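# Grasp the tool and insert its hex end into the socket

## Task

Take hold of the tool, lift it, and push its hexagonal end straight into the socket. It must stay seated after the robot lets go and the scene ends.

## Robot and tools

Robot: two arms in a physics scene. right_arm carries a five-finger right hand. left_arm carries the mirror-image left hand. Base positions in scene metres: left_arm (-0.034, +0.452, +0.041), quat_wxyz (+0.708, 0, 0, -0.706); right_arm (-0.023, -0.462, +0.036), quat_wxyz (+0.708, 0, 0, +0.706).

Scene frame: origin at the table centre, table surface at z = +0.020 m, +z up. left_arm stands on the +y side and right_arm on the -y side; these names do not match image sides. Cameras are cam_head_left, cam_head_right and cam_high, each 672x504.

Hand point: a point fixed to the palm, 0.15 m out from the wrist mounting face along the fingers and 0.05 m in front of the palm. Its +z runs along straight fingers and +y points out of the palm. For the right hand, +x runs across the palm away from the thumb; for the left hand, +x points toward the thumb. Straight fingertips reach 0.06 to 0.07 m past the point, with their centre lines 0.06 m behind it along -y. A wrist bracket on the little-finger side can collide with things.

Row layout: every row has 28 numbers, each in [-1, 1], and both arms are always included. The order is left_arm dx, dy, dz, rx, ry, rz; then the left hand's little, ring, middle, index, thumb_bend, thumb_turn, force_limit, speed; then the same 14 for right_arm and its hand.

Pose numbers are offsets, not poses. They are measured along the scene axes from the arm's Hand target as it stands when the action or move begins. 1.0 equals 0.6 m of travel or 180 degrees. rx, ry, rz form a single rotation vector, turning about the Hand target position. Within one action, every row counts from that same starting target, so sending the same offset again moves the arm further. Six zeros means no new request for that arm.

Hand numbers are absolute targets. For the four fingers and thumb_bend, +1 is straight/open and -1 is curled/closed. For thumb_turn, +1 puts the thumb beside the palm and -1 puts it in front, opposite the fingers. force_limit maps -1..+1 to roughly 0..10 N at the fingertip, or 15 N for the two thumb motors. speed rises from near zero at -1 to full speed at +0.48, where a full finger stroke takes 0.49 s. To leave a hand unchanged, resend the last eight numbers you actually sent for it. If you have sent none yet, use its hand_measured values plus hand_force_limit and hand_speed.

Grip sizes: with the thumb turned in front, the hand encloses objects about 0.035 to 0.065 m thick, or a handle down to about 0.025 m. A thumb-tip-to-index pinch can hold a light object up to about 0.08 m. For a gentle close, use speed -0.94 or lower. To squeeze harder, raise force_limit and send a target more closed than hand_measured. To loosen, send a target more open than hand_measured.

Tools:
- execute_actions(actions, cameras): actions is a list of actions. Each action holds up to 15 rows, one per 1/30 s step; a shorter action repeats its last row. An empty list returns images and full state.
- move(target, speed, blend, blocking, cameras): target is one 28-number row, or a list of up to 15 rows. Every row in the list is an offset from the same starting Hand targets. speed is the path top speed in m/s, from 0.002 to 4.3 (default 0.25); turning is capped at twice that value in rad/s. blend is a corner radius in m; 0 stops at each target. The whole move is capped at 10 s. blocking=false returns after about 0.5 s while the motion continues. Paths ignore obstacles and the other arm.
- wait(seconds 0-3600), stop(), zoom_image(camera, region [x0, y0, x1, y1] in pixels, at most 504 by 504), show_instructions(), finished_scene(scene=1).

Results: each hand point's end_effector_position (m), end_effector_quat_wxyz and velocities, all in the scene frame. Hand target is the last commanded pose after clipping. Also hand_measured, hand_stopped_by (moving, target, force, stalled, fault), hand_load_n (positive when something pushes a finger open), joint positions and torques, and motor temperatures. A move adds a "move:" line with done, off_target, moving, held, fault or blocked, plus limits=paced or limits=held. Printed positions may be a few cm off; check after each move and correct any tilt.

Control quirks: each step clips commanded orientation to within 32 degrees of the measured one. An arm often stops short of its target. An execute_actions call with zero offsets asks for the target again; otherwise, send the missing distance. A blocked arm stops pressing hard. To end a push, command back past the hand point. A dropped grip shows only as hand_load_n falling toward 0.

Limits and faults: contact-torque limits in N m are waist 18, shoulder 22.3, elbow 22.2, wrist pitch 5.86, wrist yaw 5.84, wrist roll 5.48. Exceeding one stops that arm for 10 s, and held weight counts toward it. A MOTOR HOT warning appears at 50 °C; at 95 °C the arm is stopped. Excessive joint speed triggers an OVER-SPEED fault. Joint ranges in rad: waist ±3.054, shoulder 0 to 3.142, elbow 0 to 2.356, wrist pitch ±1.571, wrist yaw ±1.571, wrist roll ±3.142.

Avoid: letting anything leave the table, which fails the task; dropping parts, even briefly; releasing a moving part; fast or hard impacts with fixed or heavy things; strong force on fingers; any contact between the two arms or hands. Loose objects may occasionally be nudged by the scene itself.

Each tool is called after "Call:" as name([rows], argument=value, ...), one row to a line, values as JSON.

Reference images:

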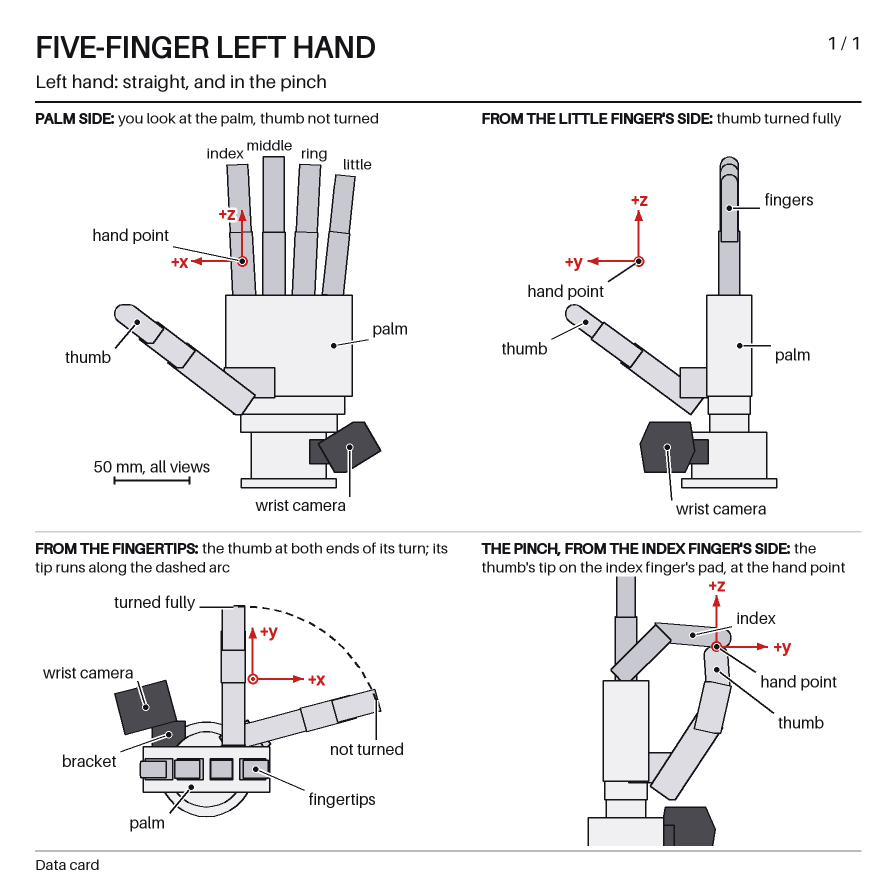

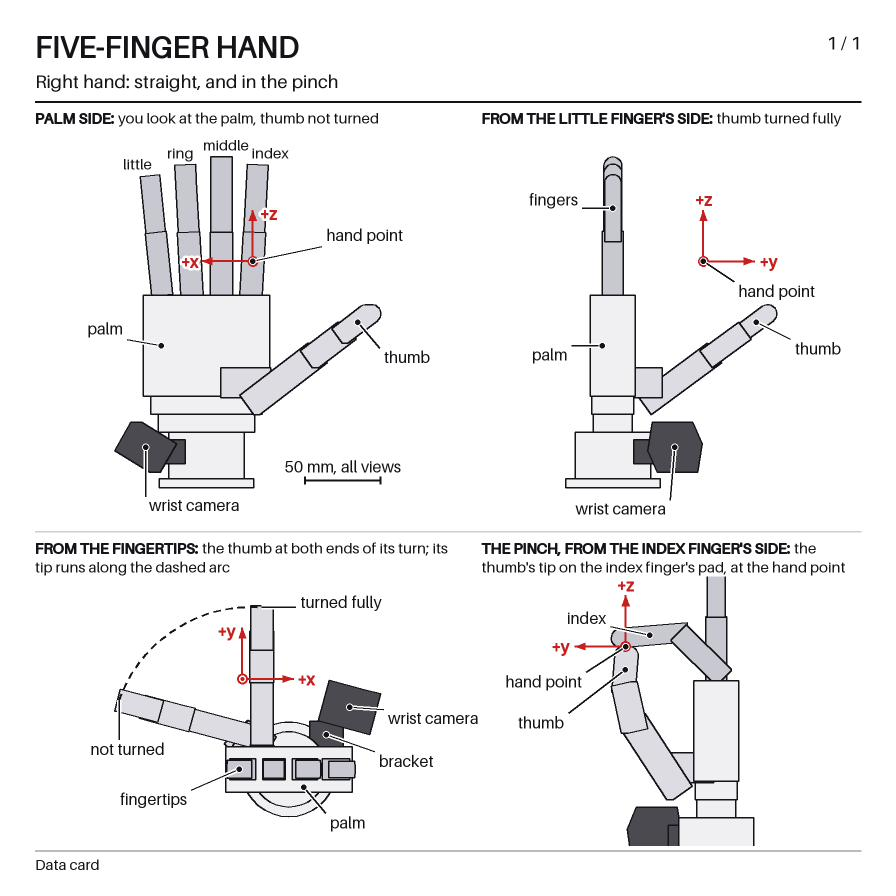

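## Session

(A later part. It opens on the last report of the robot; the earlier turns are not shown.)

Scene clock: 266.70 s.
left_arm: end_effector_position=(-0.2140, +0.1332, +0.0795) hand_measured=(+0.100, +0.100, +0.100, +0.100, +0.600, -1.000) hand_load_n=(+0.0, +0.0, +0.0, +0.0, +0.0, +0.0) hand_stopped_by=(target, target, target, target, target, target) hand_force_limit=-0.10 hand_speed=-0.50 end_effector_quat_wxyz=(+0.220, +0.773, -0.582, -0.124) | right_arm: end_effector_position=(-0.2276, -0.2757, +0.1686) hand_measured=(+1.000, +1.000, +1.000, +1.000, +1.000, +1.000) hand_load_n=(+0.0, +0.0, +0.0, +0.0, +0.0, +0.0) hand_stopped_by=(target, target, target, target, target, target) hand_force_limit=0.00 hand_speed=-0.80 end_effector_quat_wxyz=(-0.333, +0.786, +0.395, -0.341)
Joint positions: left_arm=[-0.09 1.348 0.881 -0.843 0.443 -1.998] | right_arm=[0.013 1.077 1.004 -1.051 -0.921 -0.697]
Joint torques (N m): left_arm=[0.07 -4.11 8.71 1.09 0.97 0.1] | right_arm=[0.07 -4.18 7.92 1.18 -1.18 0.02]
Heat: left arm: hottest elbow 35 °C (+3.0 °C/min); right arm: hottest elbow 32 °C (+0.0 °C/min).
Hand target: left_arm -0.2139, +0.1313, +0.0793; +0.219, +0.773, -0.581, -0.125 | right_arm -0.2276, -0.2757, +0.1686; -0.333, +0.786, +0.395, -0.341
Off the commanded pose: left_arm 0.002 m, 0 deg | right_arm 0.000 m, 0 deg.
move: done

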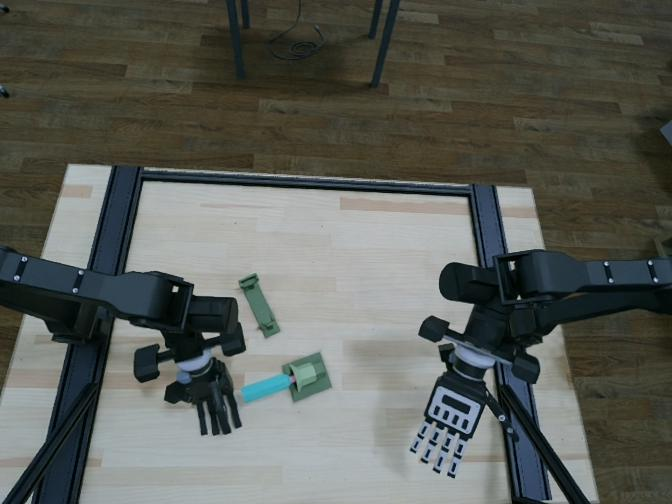

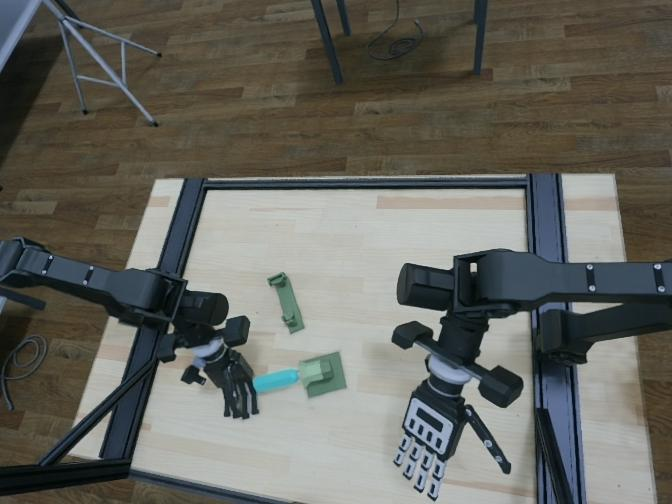

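Call:
wait(seconds=0.1, cameras=["all"])

Scene clock: 269.07 s.
left_arm: end_effector_position=(-0.2140, +0.1332, +0.0795) hand_measured=(+0.100, +0.100, +0.100, +0.100, +0.600, -1.000) hand_load_n=(+0.0, +0.0, +0.0, +0.0, +0.0, -0.5) hand_stopped_by=(target, target, target, target, target, target) hand_force_limit=-0.10 hand_speed=-0.50 end_effector_quat_wxyz=(+0.220, +0.773, -0.582, -0.124) | right_arm: end_effector_position=(-0.2276, -0.2757, +0.1686) hand_measured=(+1.000, +1.000, +1.000, +1.000, +1.000, +1.000) hand_load_n=(+0.0, +0.0, +0.0, +0.0, +0.0, -0.5) hand_stopped_by=(target, target, target, target, target, target) hand_force_limit=0.00 hand_speed=-0.80 end_effector_quat_wxyz=(-0.333, +0.786, +0.395, -0.341)
Joint positions: left_arm=[-0.09 1.348 0.881 -0.843 0.443 -1.998] | right_arm=[0.013 1.077 1.004 -1.051 -0.921 -0.697]
Joint torques (N m): left_arm=[0.09 -4.07 8.68 1.09 0.96 0.1] | right_arm=[0.15 -4.16 7.85 1.18 -1.2 0]
Heat: left arm: hottest elbow 36 °C (+3.0 °C/min); right arm: hottest elbow 32 °C (+0.0 °C/min).
Hand target: left_arm -0.2139, +0.1313, +0.0793; +0.219, +0.773, -0.581, -0.125 | right_arm -0.2276, -0.2757, +0.1686; -0.333, +0.786, +0.395, -0.341
Off the commanded pose: left_arm 0.002 m, 0 deg | right_arm 0.000 m, 0 deg.
wait: 0.10 s; at rest from the start

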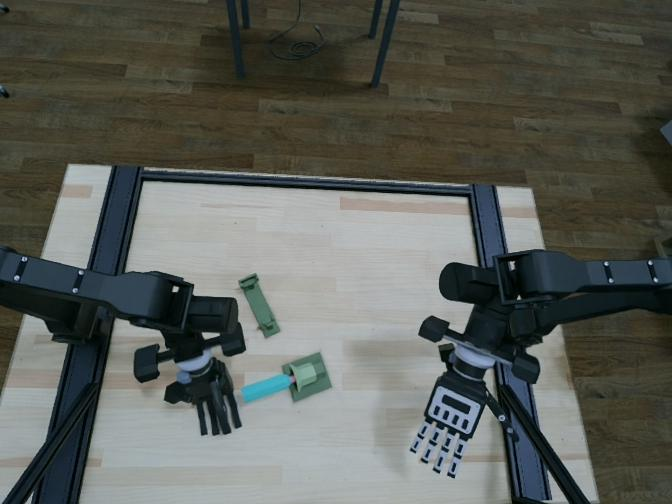

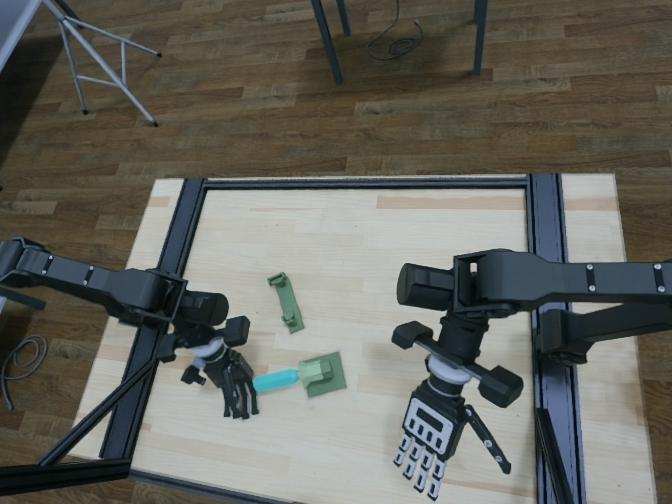

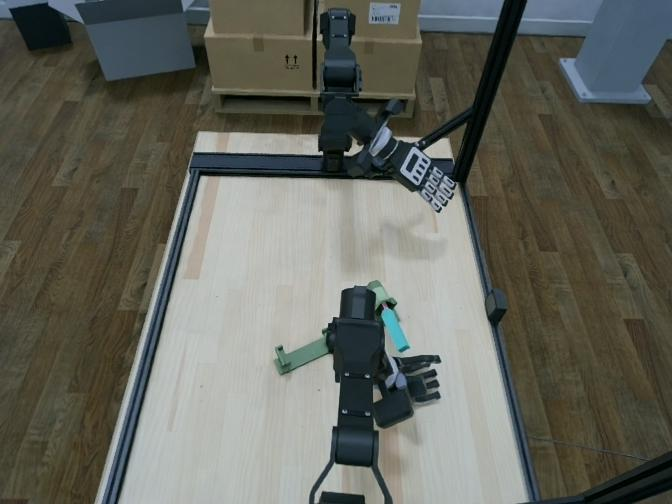

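Call:
zoom_image(camera="cam_head_left", region=[226, 336, 346, 426])

Call:
zoom_image(camera="cam_head_right", region=[240, 336, 360, 426])

Call:
zoom_image(camera="cam_high", region=[350, 270, 440, 360])

Scaled by 4.200 from the camera's image (finer frame: 960x720).

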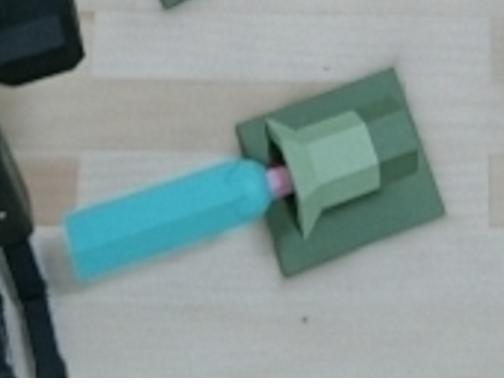

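Scaled by 4.200 from the camera's image (finer frame: 960x720).

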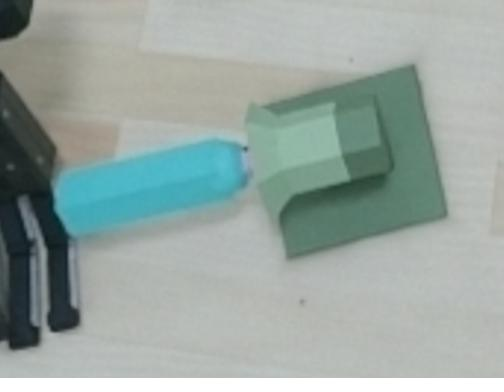

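Scaled by 5.600 from the camera's image (finer frame: 960x720).

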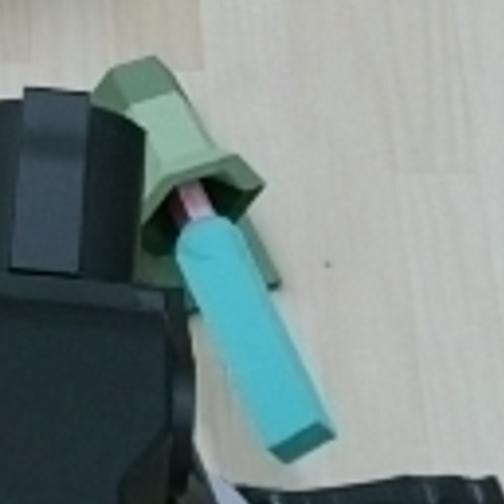

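Call:
move(target=[0,0,-0.01167,0,0,0,0.1,0.1,0.1,0.1,0.6,-1,-0.1,-0.5,0,0,0,0,0,0,1,1,1,1,1,1,0,-0.8], speed=0.03, cameras=["all"])

Call:
zoom_image(camera="cam_head_left", region=[186, 336, 306, 456])

Call:
zoom_image(camera="cam_head_right", region=[200, 336, 320, 456])

Call:
zoom_image(camera="cam_high", region=[360, 280, 460, 440])

Scene clock: 279.53 s.
left_arm: end_effector_position=(-0.2145, +0.1274, +0.0801) hand_measured=(+0.100, +0.100, +0.100, +0.100, +0.600, -1.000) hand_load_n=(+0.0, +0.0, +0.0, +0.0, +0.0, +0.0) hand_stopped_by=(target, target, target, target, target, target) hand_force_limit=-0.10 hand_speed=-0.50 end_effector_quat_wxyz=(+0.227, +0.771, -0.583, -0.120) | right_arm: end_effector_position=(-0.2276, -0.2757, +0.1686) hand_measured=(+1.000, +1.000, +1.000, +1.000, +1.000, +1.000) hand_load_n=(+0.0, +0.0, +0.0, +0.0, +0.0, +0.0) hand_stopped_by=(target, target, target, target, target, target) hand_force_limit=0.00 hand_speed=-0.80 end_effector_quat_wxyz=(-0.333, +0.786, +0.395, -0.341)
Joint positions: left_arm=[-0.09 1.354 0.88 -0.817 0.443 -1.998] | right_arm=[0.013 1.077 1.004 -1.051 -0.921 -0.697]
Joint torques (N m): left_arm=[0.09 -4.16 6.05 1.39 0.96 0.1] | right_arm=[0.08 -4.09 7.72 1.15 -1.22 0.02]
Heat: left arm: hottest elbow 37 °C (+4.0 °C/min); right arm: hottest elbow 32 °C (+0.0 °C/min).
Hand target: left_arm -0.2139, +0.1314, +0.0723; +0.219, +0.773, -0.581, -0.125 | right_arm -0.2276, -0.2757, +0.1686; -0.333, +0.786, +0.395, -0.341
Off the commanded pose: left_arm 0.009 m, 1 deg | right_arm 0.000 m, 0 deg.
move: off_target (left_arm)

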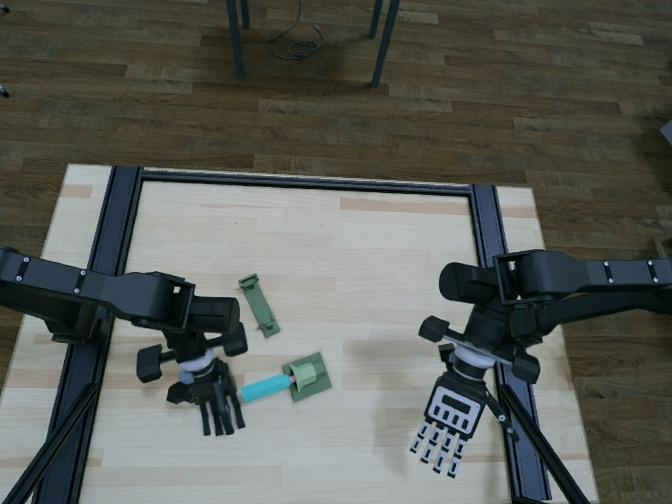

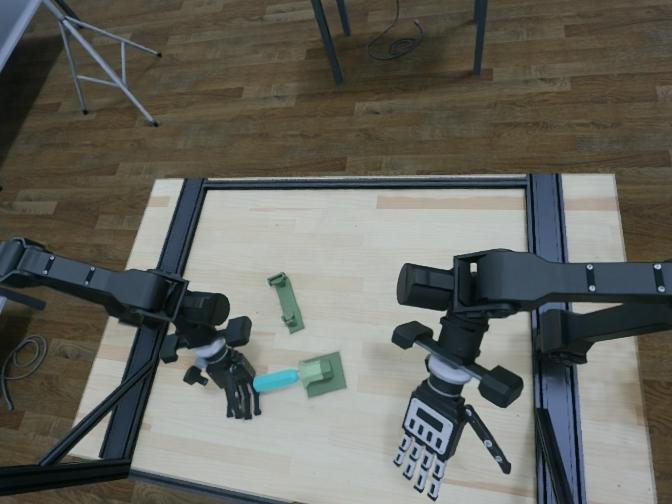

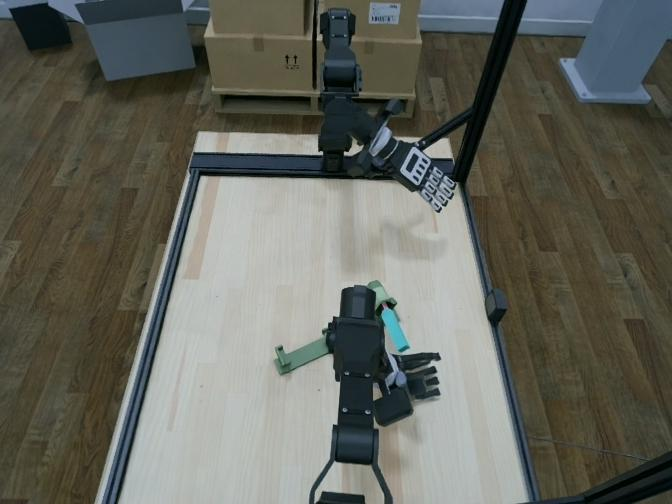

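Scaled by 4.200 from the camera's image (finer frame: 960x720).

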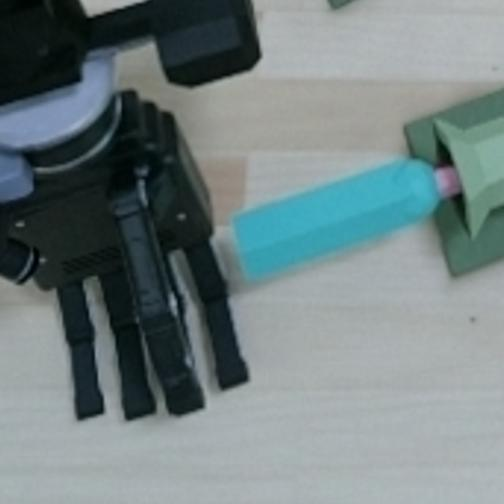

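Scaled by 4.200 from the camera's image (finer frame: 960x720).

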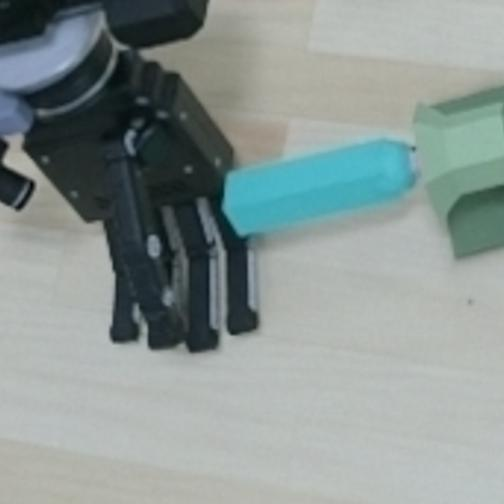

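Scaled by 3.150 from the camera's image (finer frame: 960x720).

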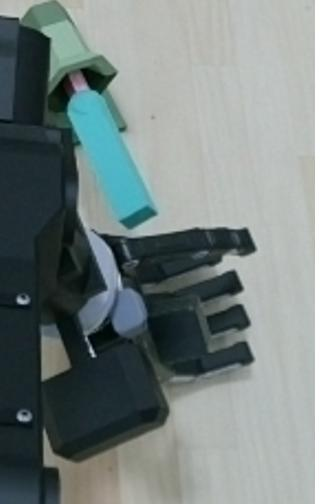

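Call:
zoom_image(camera="cam_head_left", region=[206, 356, 256, 406])

Call:
zoom_image(camera="cam_head_right", region=[215, 345, 275, 405])

Scaled by 10.080 from the camera's image (finer frame: 960x720).

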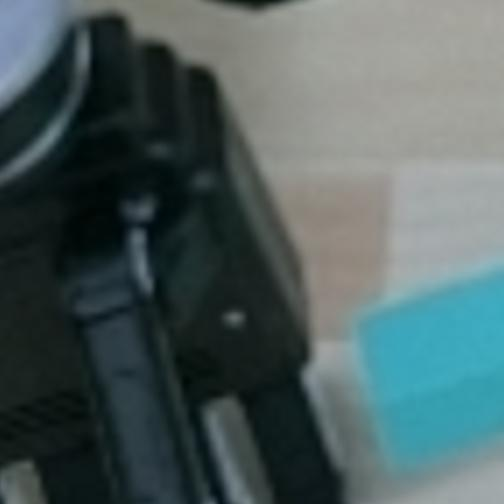

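Scaled by 8.400 from the camera's image (finer frame: 960x720).

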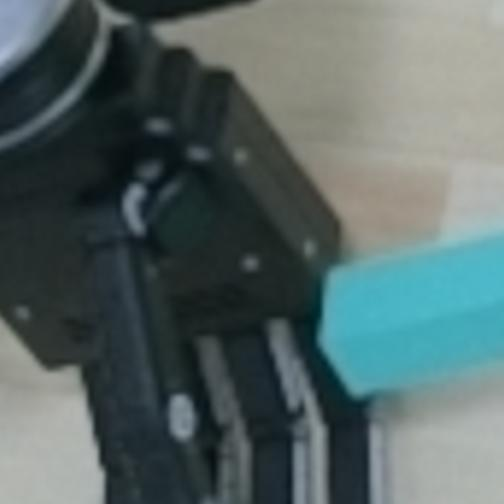

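Call:
move(target=[0.0113,-0.0313,0.002,0,0,0,0.1,0.1,0.1,0.1,0.6,-1,-0.1,-0.5,0,0,0,0,0,0,1,1,1,1,1,1,0,-0.8], speed=0.03, cameras=["all"])

Call:
zoom_image(camera="cam_head_left", region=[206, 346, 276, 416])

Call:
zoom_image(camera="cam_head_right", region=[215, 335, 285, 405])

Call:
zoom_image(camera="cam_high", region=[360, 280, 460, 440])

Scene clock: 282.70 s.
left_arm: end_effector_position=(-0.2074, +0.1139, +0.0745) hand_measured=(+0.100, +0.100, +0.100, +0.100, +0.600, -1.000) hand_load_n=(+0.5, +0.0, +0.0, +0.0, +0.0, +0.0) hand_stopped_by=(target, target, target, target, target, target) hand_force_limit=-0.10 hand_speed=-0.50 end_effector_quat_wxyz=(+0.221, +0.773, -0.582, -0.123) | right_arm: end_effector_position=(-0.2276, -0.2757, +0.1686) hand_measured=(+1.000, +1.000, +1.000, +1.000, +1.000, +1.000) hand_load_n=(+0.0, +0.0, +0.0, +0.0, +0.0, +0.0) hand_stopped_by=(target, target, target, target, target, target) hand_force_limit=0.00 hand_speed=-0.80 end_effector_quat_wxyz=(-0.333, +0.786, +0.395, -0.341)
Joint positions: left_arm=[-0.057 1.43 0.927 -0.819 0.451 -1.962] | right_arm=[0.013 1.077 1.004 -1.051 -0.921 -0.697]
Joint torques (N m): left_arm=[0.11 -4.59 8.55 0.89 0.99 0.09] | right_arm=[0.07 -4.18 7.82 1.12 -1.19 0.03]
Heat: left arm: hottest elbow 36 °C (+2.0 °C/min); right arm: hottest elbow 32 °C (+0.0 °C/min).
Hand target: left_arm -0.2071, +0.1125, +0.0735; +0.219, +0.774, -0.581, -0.125 | right_arm -0.2276, -0.2757, +0.1686; -0.333, +0.786, +0.395, -0.341
Off the commanded pose: left_arm 0.002 m, 0 deg | right_arm 0.000 m, 0 deg.
move: done

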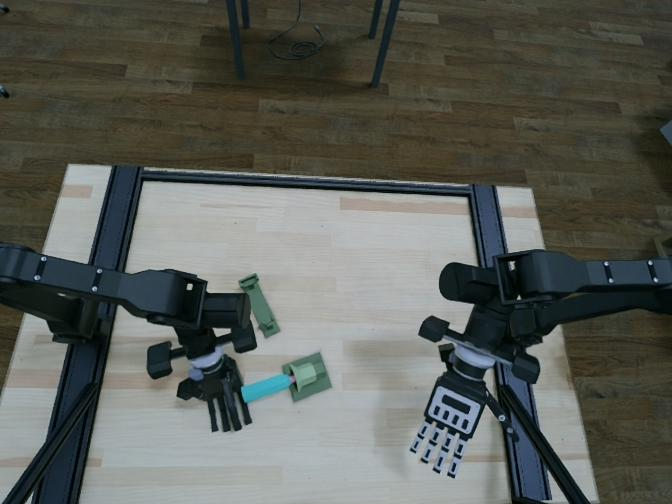

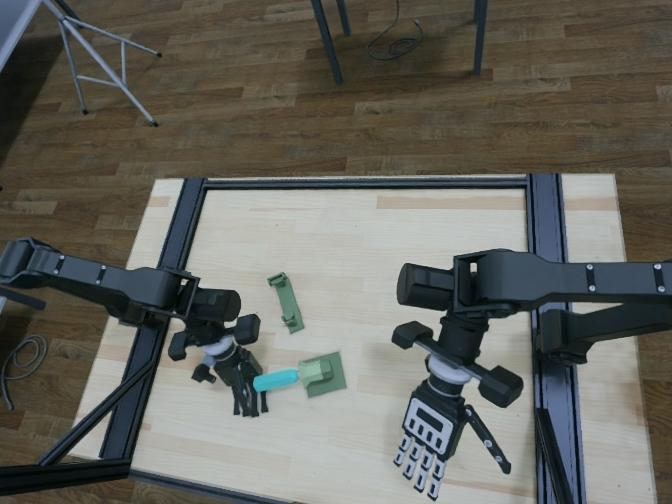

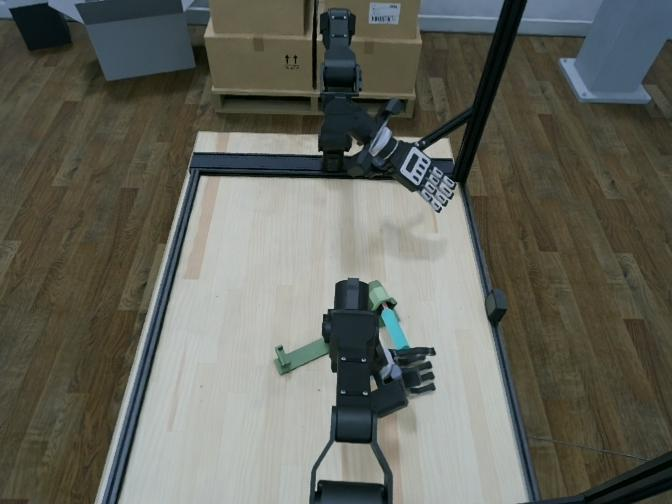

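Scaled by 7.200 from the camera's image (finer frame: 960x720).

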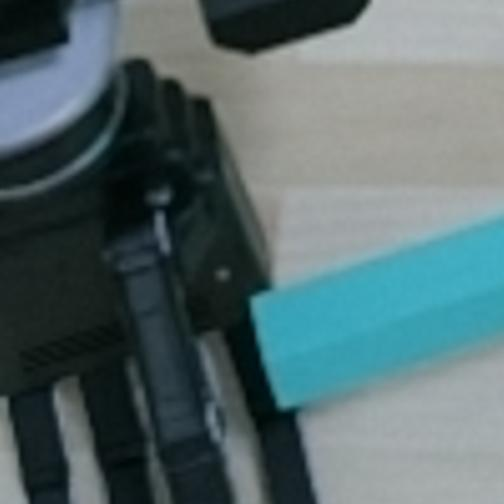

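Scaled by 7.200 from the camera's image (finer frame: 960x720).

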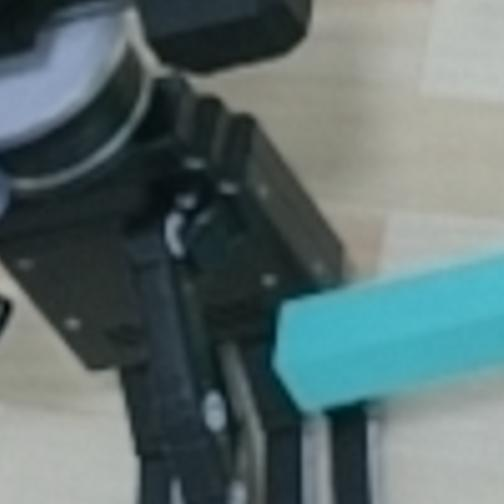

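Scaled by 3.150 from the camera's image (finer frame: 960x720).

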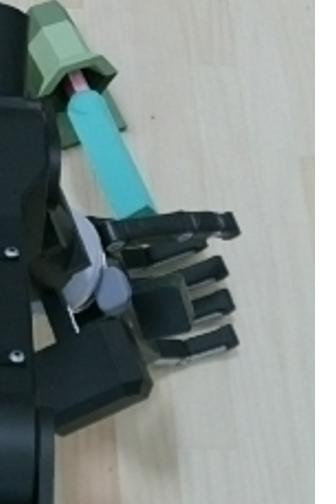

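Call:
move(target=[0.01077,-0.03494,0.00225,0,0,0,0.1,0.1,0.1,0.1,0.6,-1,-0.1,-0.5,0,0,0,0,0,0,1,1,1,1,1,1,0,-0.8], speed=0.03, cameras=["all"])

Call:
zoom_image(camera="cam_head_left", region=[206, 336, 316, 426])

Call:
zoom_image(camera="cam_head_right", region=[215, 335, 325, 425])

Call:
zoom_image(camera="cam_high", region=[360, 270, 460, 410])

Scene clock: 285.10 s.
left_arm: end_effector_position=(-0.2008, +0.0929, +0.0763) hand_measured=(+0.100, +0.100, +0.100, +0.100, +0.600, -1.000) hand_load_n=(+0.0, +0.0, +0.0, +0.0, -0.5, +0.0) hand_stopped_by=(target, target, target, target, target, target) hand_force_limit=-0.10 hand_speed=-0.50 end_effector_quat_wxyz=(+0.221, +0.773, -0.582, -0.123) | right_arm: end_effector_position=(-0.2276, -0.2757, +0.1686) hand_measured=(+1.000, +1.000, +1.000, +1.000, +1.000, +1.000) hand_load_n=(+0.0, +0.0, +0.0, +0.0, +0.0, +0.0) hand_stopped_by=(target, target, target, target, target, target) hand_force_limit=0.00 hand_speed=-0.80 end_effector_quat_wxyz=(-0.333, +0.786, +0.395, -0.341)
Joint positions: left_arm=[-0.028 1.511 1.008 -0.831 0.458 -1.931] | right_arm=[0.013 1.077 1.004 -1.051 -0.921 -0.697]
Joint torques (N m): left_arm=[0.1 -5.15 8.54 0.85 1.02 0.1] | right_arm=[0.14 -4.11 7.93 1.12 -1.22 0]
Heat: left arm: hottest elbow 36 °C (+2.0 °C/min); right arm: hottest elbow 32 °C (+0.0 °C/min).
Hand target: left_arm -0.2005, +0.0916, +0.0748; +0.219, +0.774, -0.581, -0.125 | right_arm -0.2276, -0.2757, +0.1686; -0.333, +0.786, +0.395, -0.341
Off the commanded pose: left_arm 0.002 m, 0 deg | right_arm 0.000 m, 0 deg.
move: done

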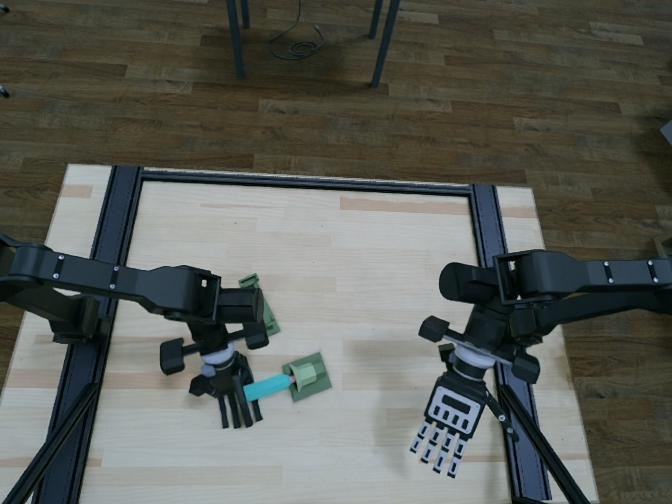

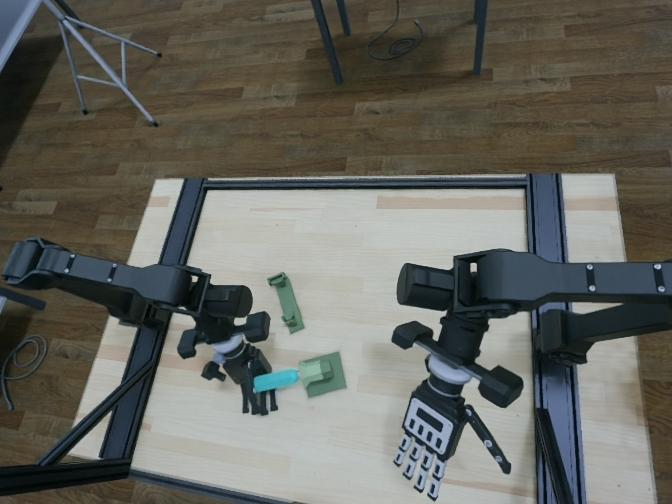

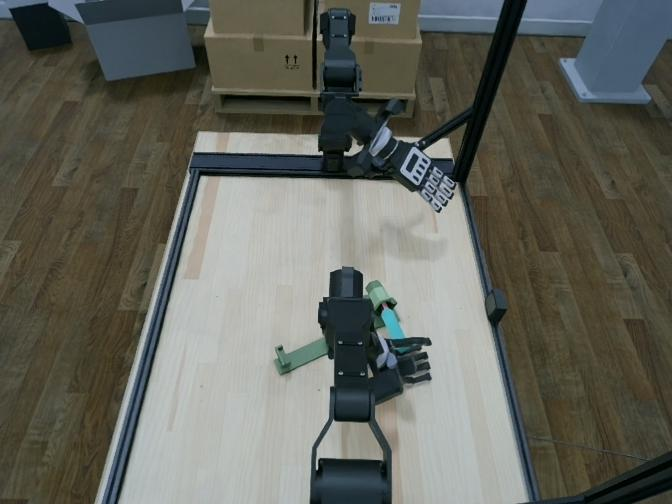

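Scaled by 4.582 from the camera's image (finer frame: 960x720).

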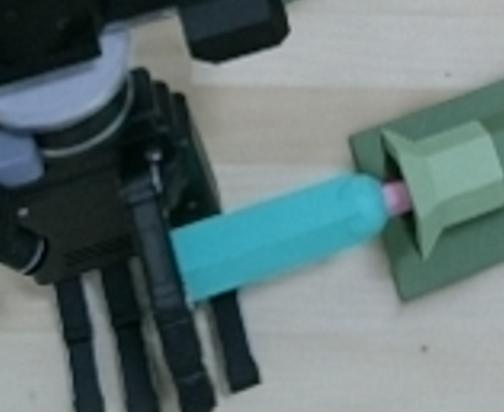

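Scaled by 4.582 from the camera's image (finer frame: 960x720).

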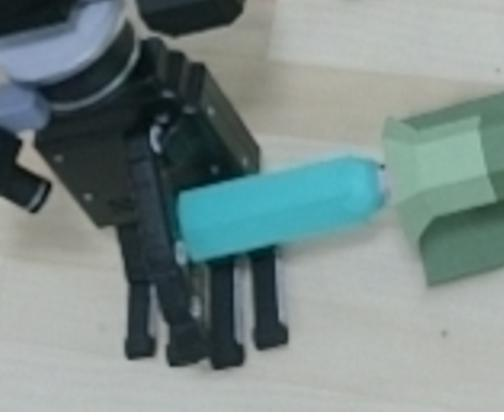

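Scaled by 3.600 from the camera's image (finer frame: 960x720).

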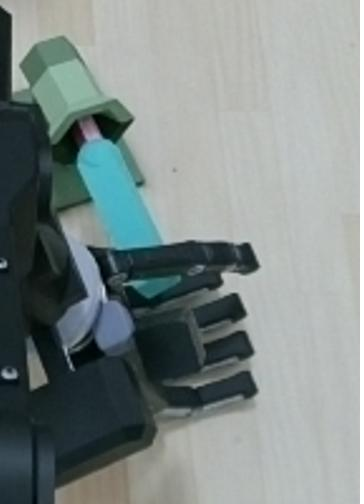

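Call:
move(target=[0.01077,-0.03494,0.00225,0,0,0,0.1,0.1,0.1,0.1,0.6,-1,-0.1,-0.5,0,0,0,0,0,0,1,1,1,1,1,1,0,-0.8], speed=0.03, cameras=["all"])

Call:
zoom_image(camera="cam_head_left", region=[206, 336, 316, 426])

Call:
zoom_image(camera="cam_head_right", region=[215, 335, 325, 425])

Call:
zoom_image(camera="cam_high", region=[360, 270, 460, 410])

Scene clock: 286.47 s.
left_arm: end_effector_position=(-0.1945, +0.0719, +0.0783) hand_measured=(+0.100, +0.100, +0.100, +0.100, +0.600, -1.000) hand_load_n=(+0.0, +0.0, +0.5, +0.0, +0.0, +0.0) hand_stopped_by=(target, target, target, target, target, target) hand_force_limit=-0.10 hand_speed=-0.50 end_effector_quat_wxyz=(+0.221, +0.773, -0.582, -0.122) | right_arm: end_effector_position=(-0.2276, -0.2757, +0.1686) hand_measured=(+1.000, +1.000, +1.000, +1.000, +1.000, +1.000) hand_load_n=(+0.0, +0.0, +0.0, +0.0, +0.0, +0.0) hand_stopped_by=(target, target, target, target, target, target) hand_force_limit=0.00 hand_speed=-0.80 end_effector_quat_wxyz=(-0.333, +0.786, +0.395, -0.341)
Joint positions: left_arm=[-0.004 1.591 1.094 -0.849 0.463 -1.905] | right_arm=[0.013 1.077 1.004 -1.051 -0.921 -0.697]
Joint torques (N m): left_arm=[0.1 -5.69 8.49 0.81 1.02 0.1] | right_arm=[0.04 -4.26 7.85 1.13 -1.19 0.01]
Heat: left arm: hottest elbow 36 °C (+2.0 °C/min); right arm: hottest elbow 32 °C (+0.0 °C/min).
Hand target: left_arm -0.1941, +0.0706, +0.0761; +0.219, +0.774, -0.581, -0.125 | right_arm -0.2276, -0.2757, +0.1686; -0.333, +0.786, +0.395, -0.341
Off the commanded pose: left_arm 0.003 m, 0 deg | right_arm 0.000 m, 0 deg.
move: done

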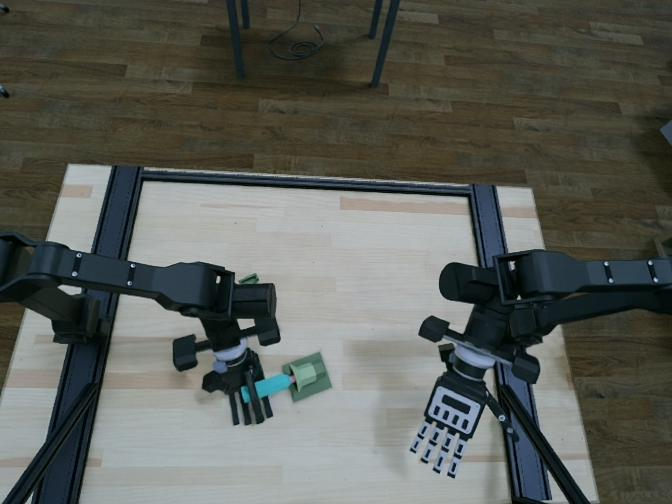

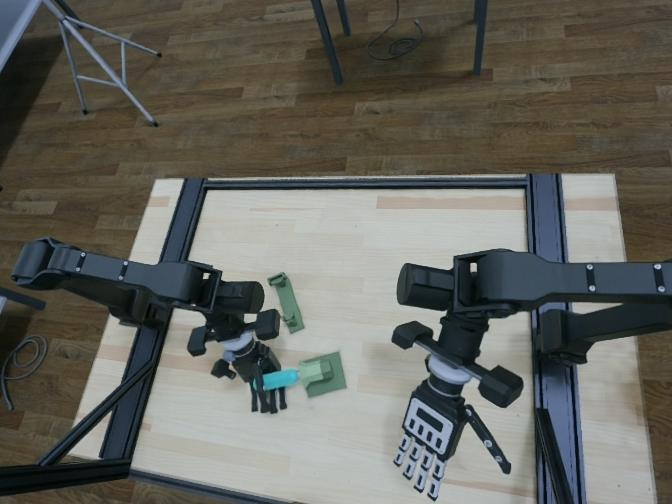

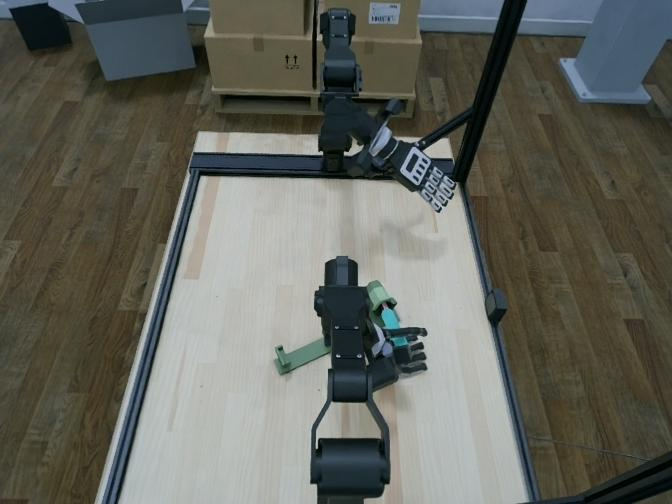

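Scaled by 4.582 from the camera's image (finer frame: 960x720).

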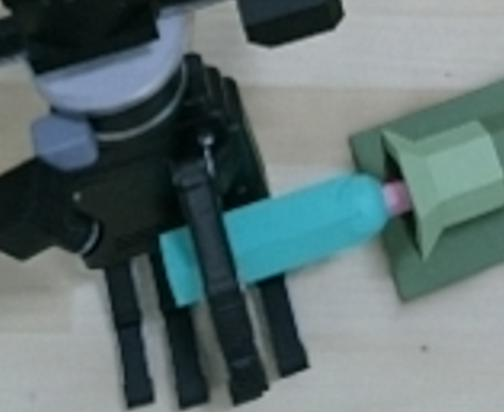

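Scaled by 4.582 from the camera's image (finer frame: 960x720).

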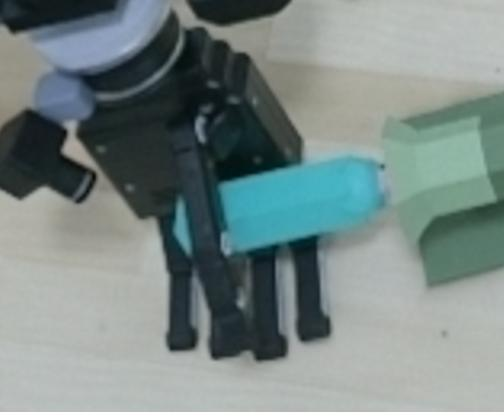

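Scaled by 3.600 from the camera's image (finer frame: 960x720).

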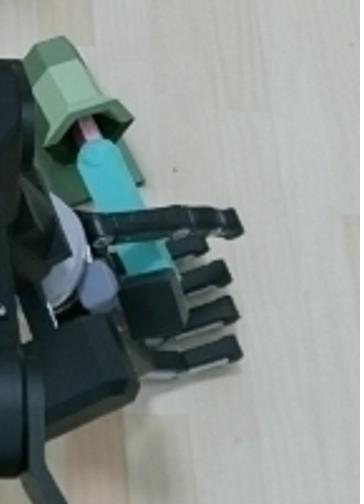

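Call:
move(target=[-0.0110,-0.0040,0.0,0,0,0,0.1,0.1,0.1,0.1,0.6,-1,-0.1,-0.5,0,0,0,0,0,0,1,1,1,1,1,1,0,-0.8], speed=0.03, cameras=["all"])

Call:
zoom_image(camera="cam_head_left", region=[206, 336, 316, 426])

Call:
zoom_image(camera="cam_head_right", region=[215, 335, 325, 425])

Call:
zoom_image(camera="cam_high", region=[360, 270, 460, 410])

Scene clock: 287.53 s.
left_arm: end_effector_position=(-0.2008, +0.0704, +0.0788) hand_measured=(+0.100, +0.100, +0.100, +0.100, +0.600, -1.000) hand_load_n=(+0.0, +0.0, +0.0, +0.0, +0.0, +0.0) hand_stopped_by=(target, target, target, target, target, target) hand_force_limit=-0.10 hand_speed=-0.50 end_effector_quat_wxyz=(+0.222, +0.772, -0.582, -0.125) | right_arm: end_effector_position=(-0.2276, -0.2757, +0.1686) hand_measured=(+1.000, +1.000, +1.000, +1.000, +1.000, +1.000) hand_load_n=(-0.5, -0.5, +0.0, +0.0, +0.0, +0.0) hand_stopped_by=(target, target, target, target, target, target) hand_force_limit=0.00 hand_speed=-0.80 end_effector_quat_wxyz=(-0.333, +0.786, +0.395, -0.341)
Joint positions: left_arm=[-0.023 1.597 1.101 -0.842 0.463 -1.925] | right_arm=[0.013 1.077 1.004 -1.051 -0.921 -0.697]
Joint torques (N m): left_arm=[-0.26 -5.76 8.59 1.2 0.82 -0.07] | right_arm=[0.18 -4.06 7.96 1.12 -1.21 0.02]
Heat: left arm: hottest elbow 36 °C (+2.0 °C/min); right arm: hottest elbow 32 °C (+0.0 °C/min).
Hand target: left_arm -0.2008, +0.0681, +0.0763; +0.219, +0.773, -0.581, -0.125 | right_arm -0.2276, -0.2757, +0.1686; -0.333, +0.786, +0.395, -0.341
Off the commanded pose: left_arm 0.003 m, 0 deg | right_arm 0.000 m, 0 deg.
move: done

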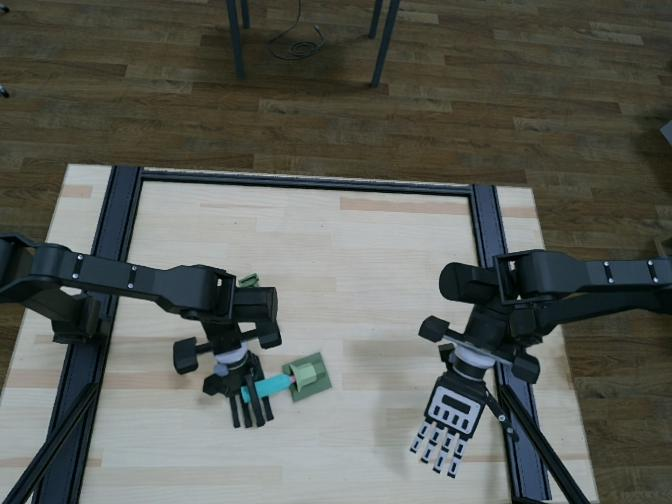

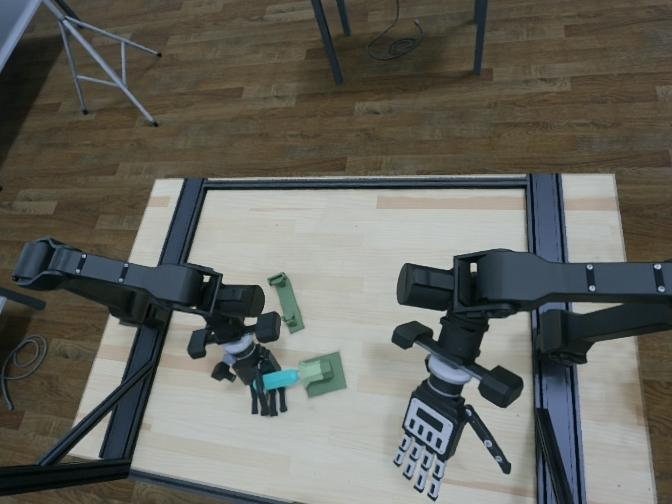

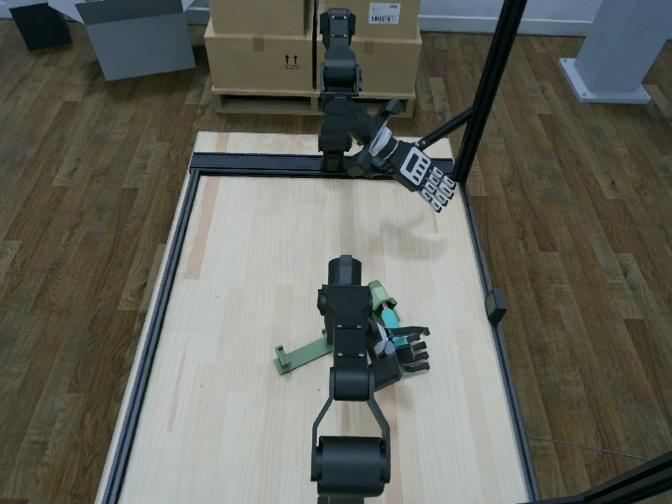

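Scaled by 4.582 from the camera's image (finer frame: 960x720).

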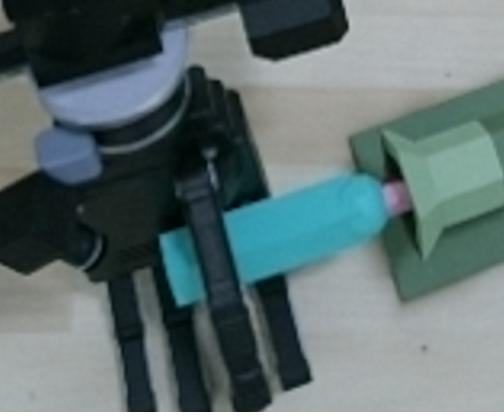

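Scaled by 4.582 from the camera's image (finer frame: 960x720).

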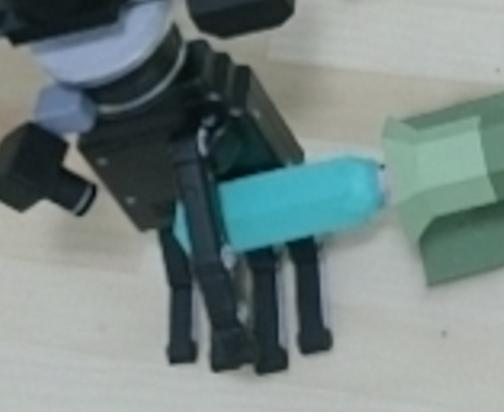

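Scaled by 3.600 from the camera's image (finer frame: 960x720).

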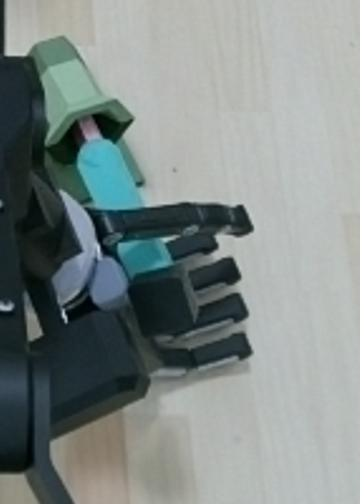

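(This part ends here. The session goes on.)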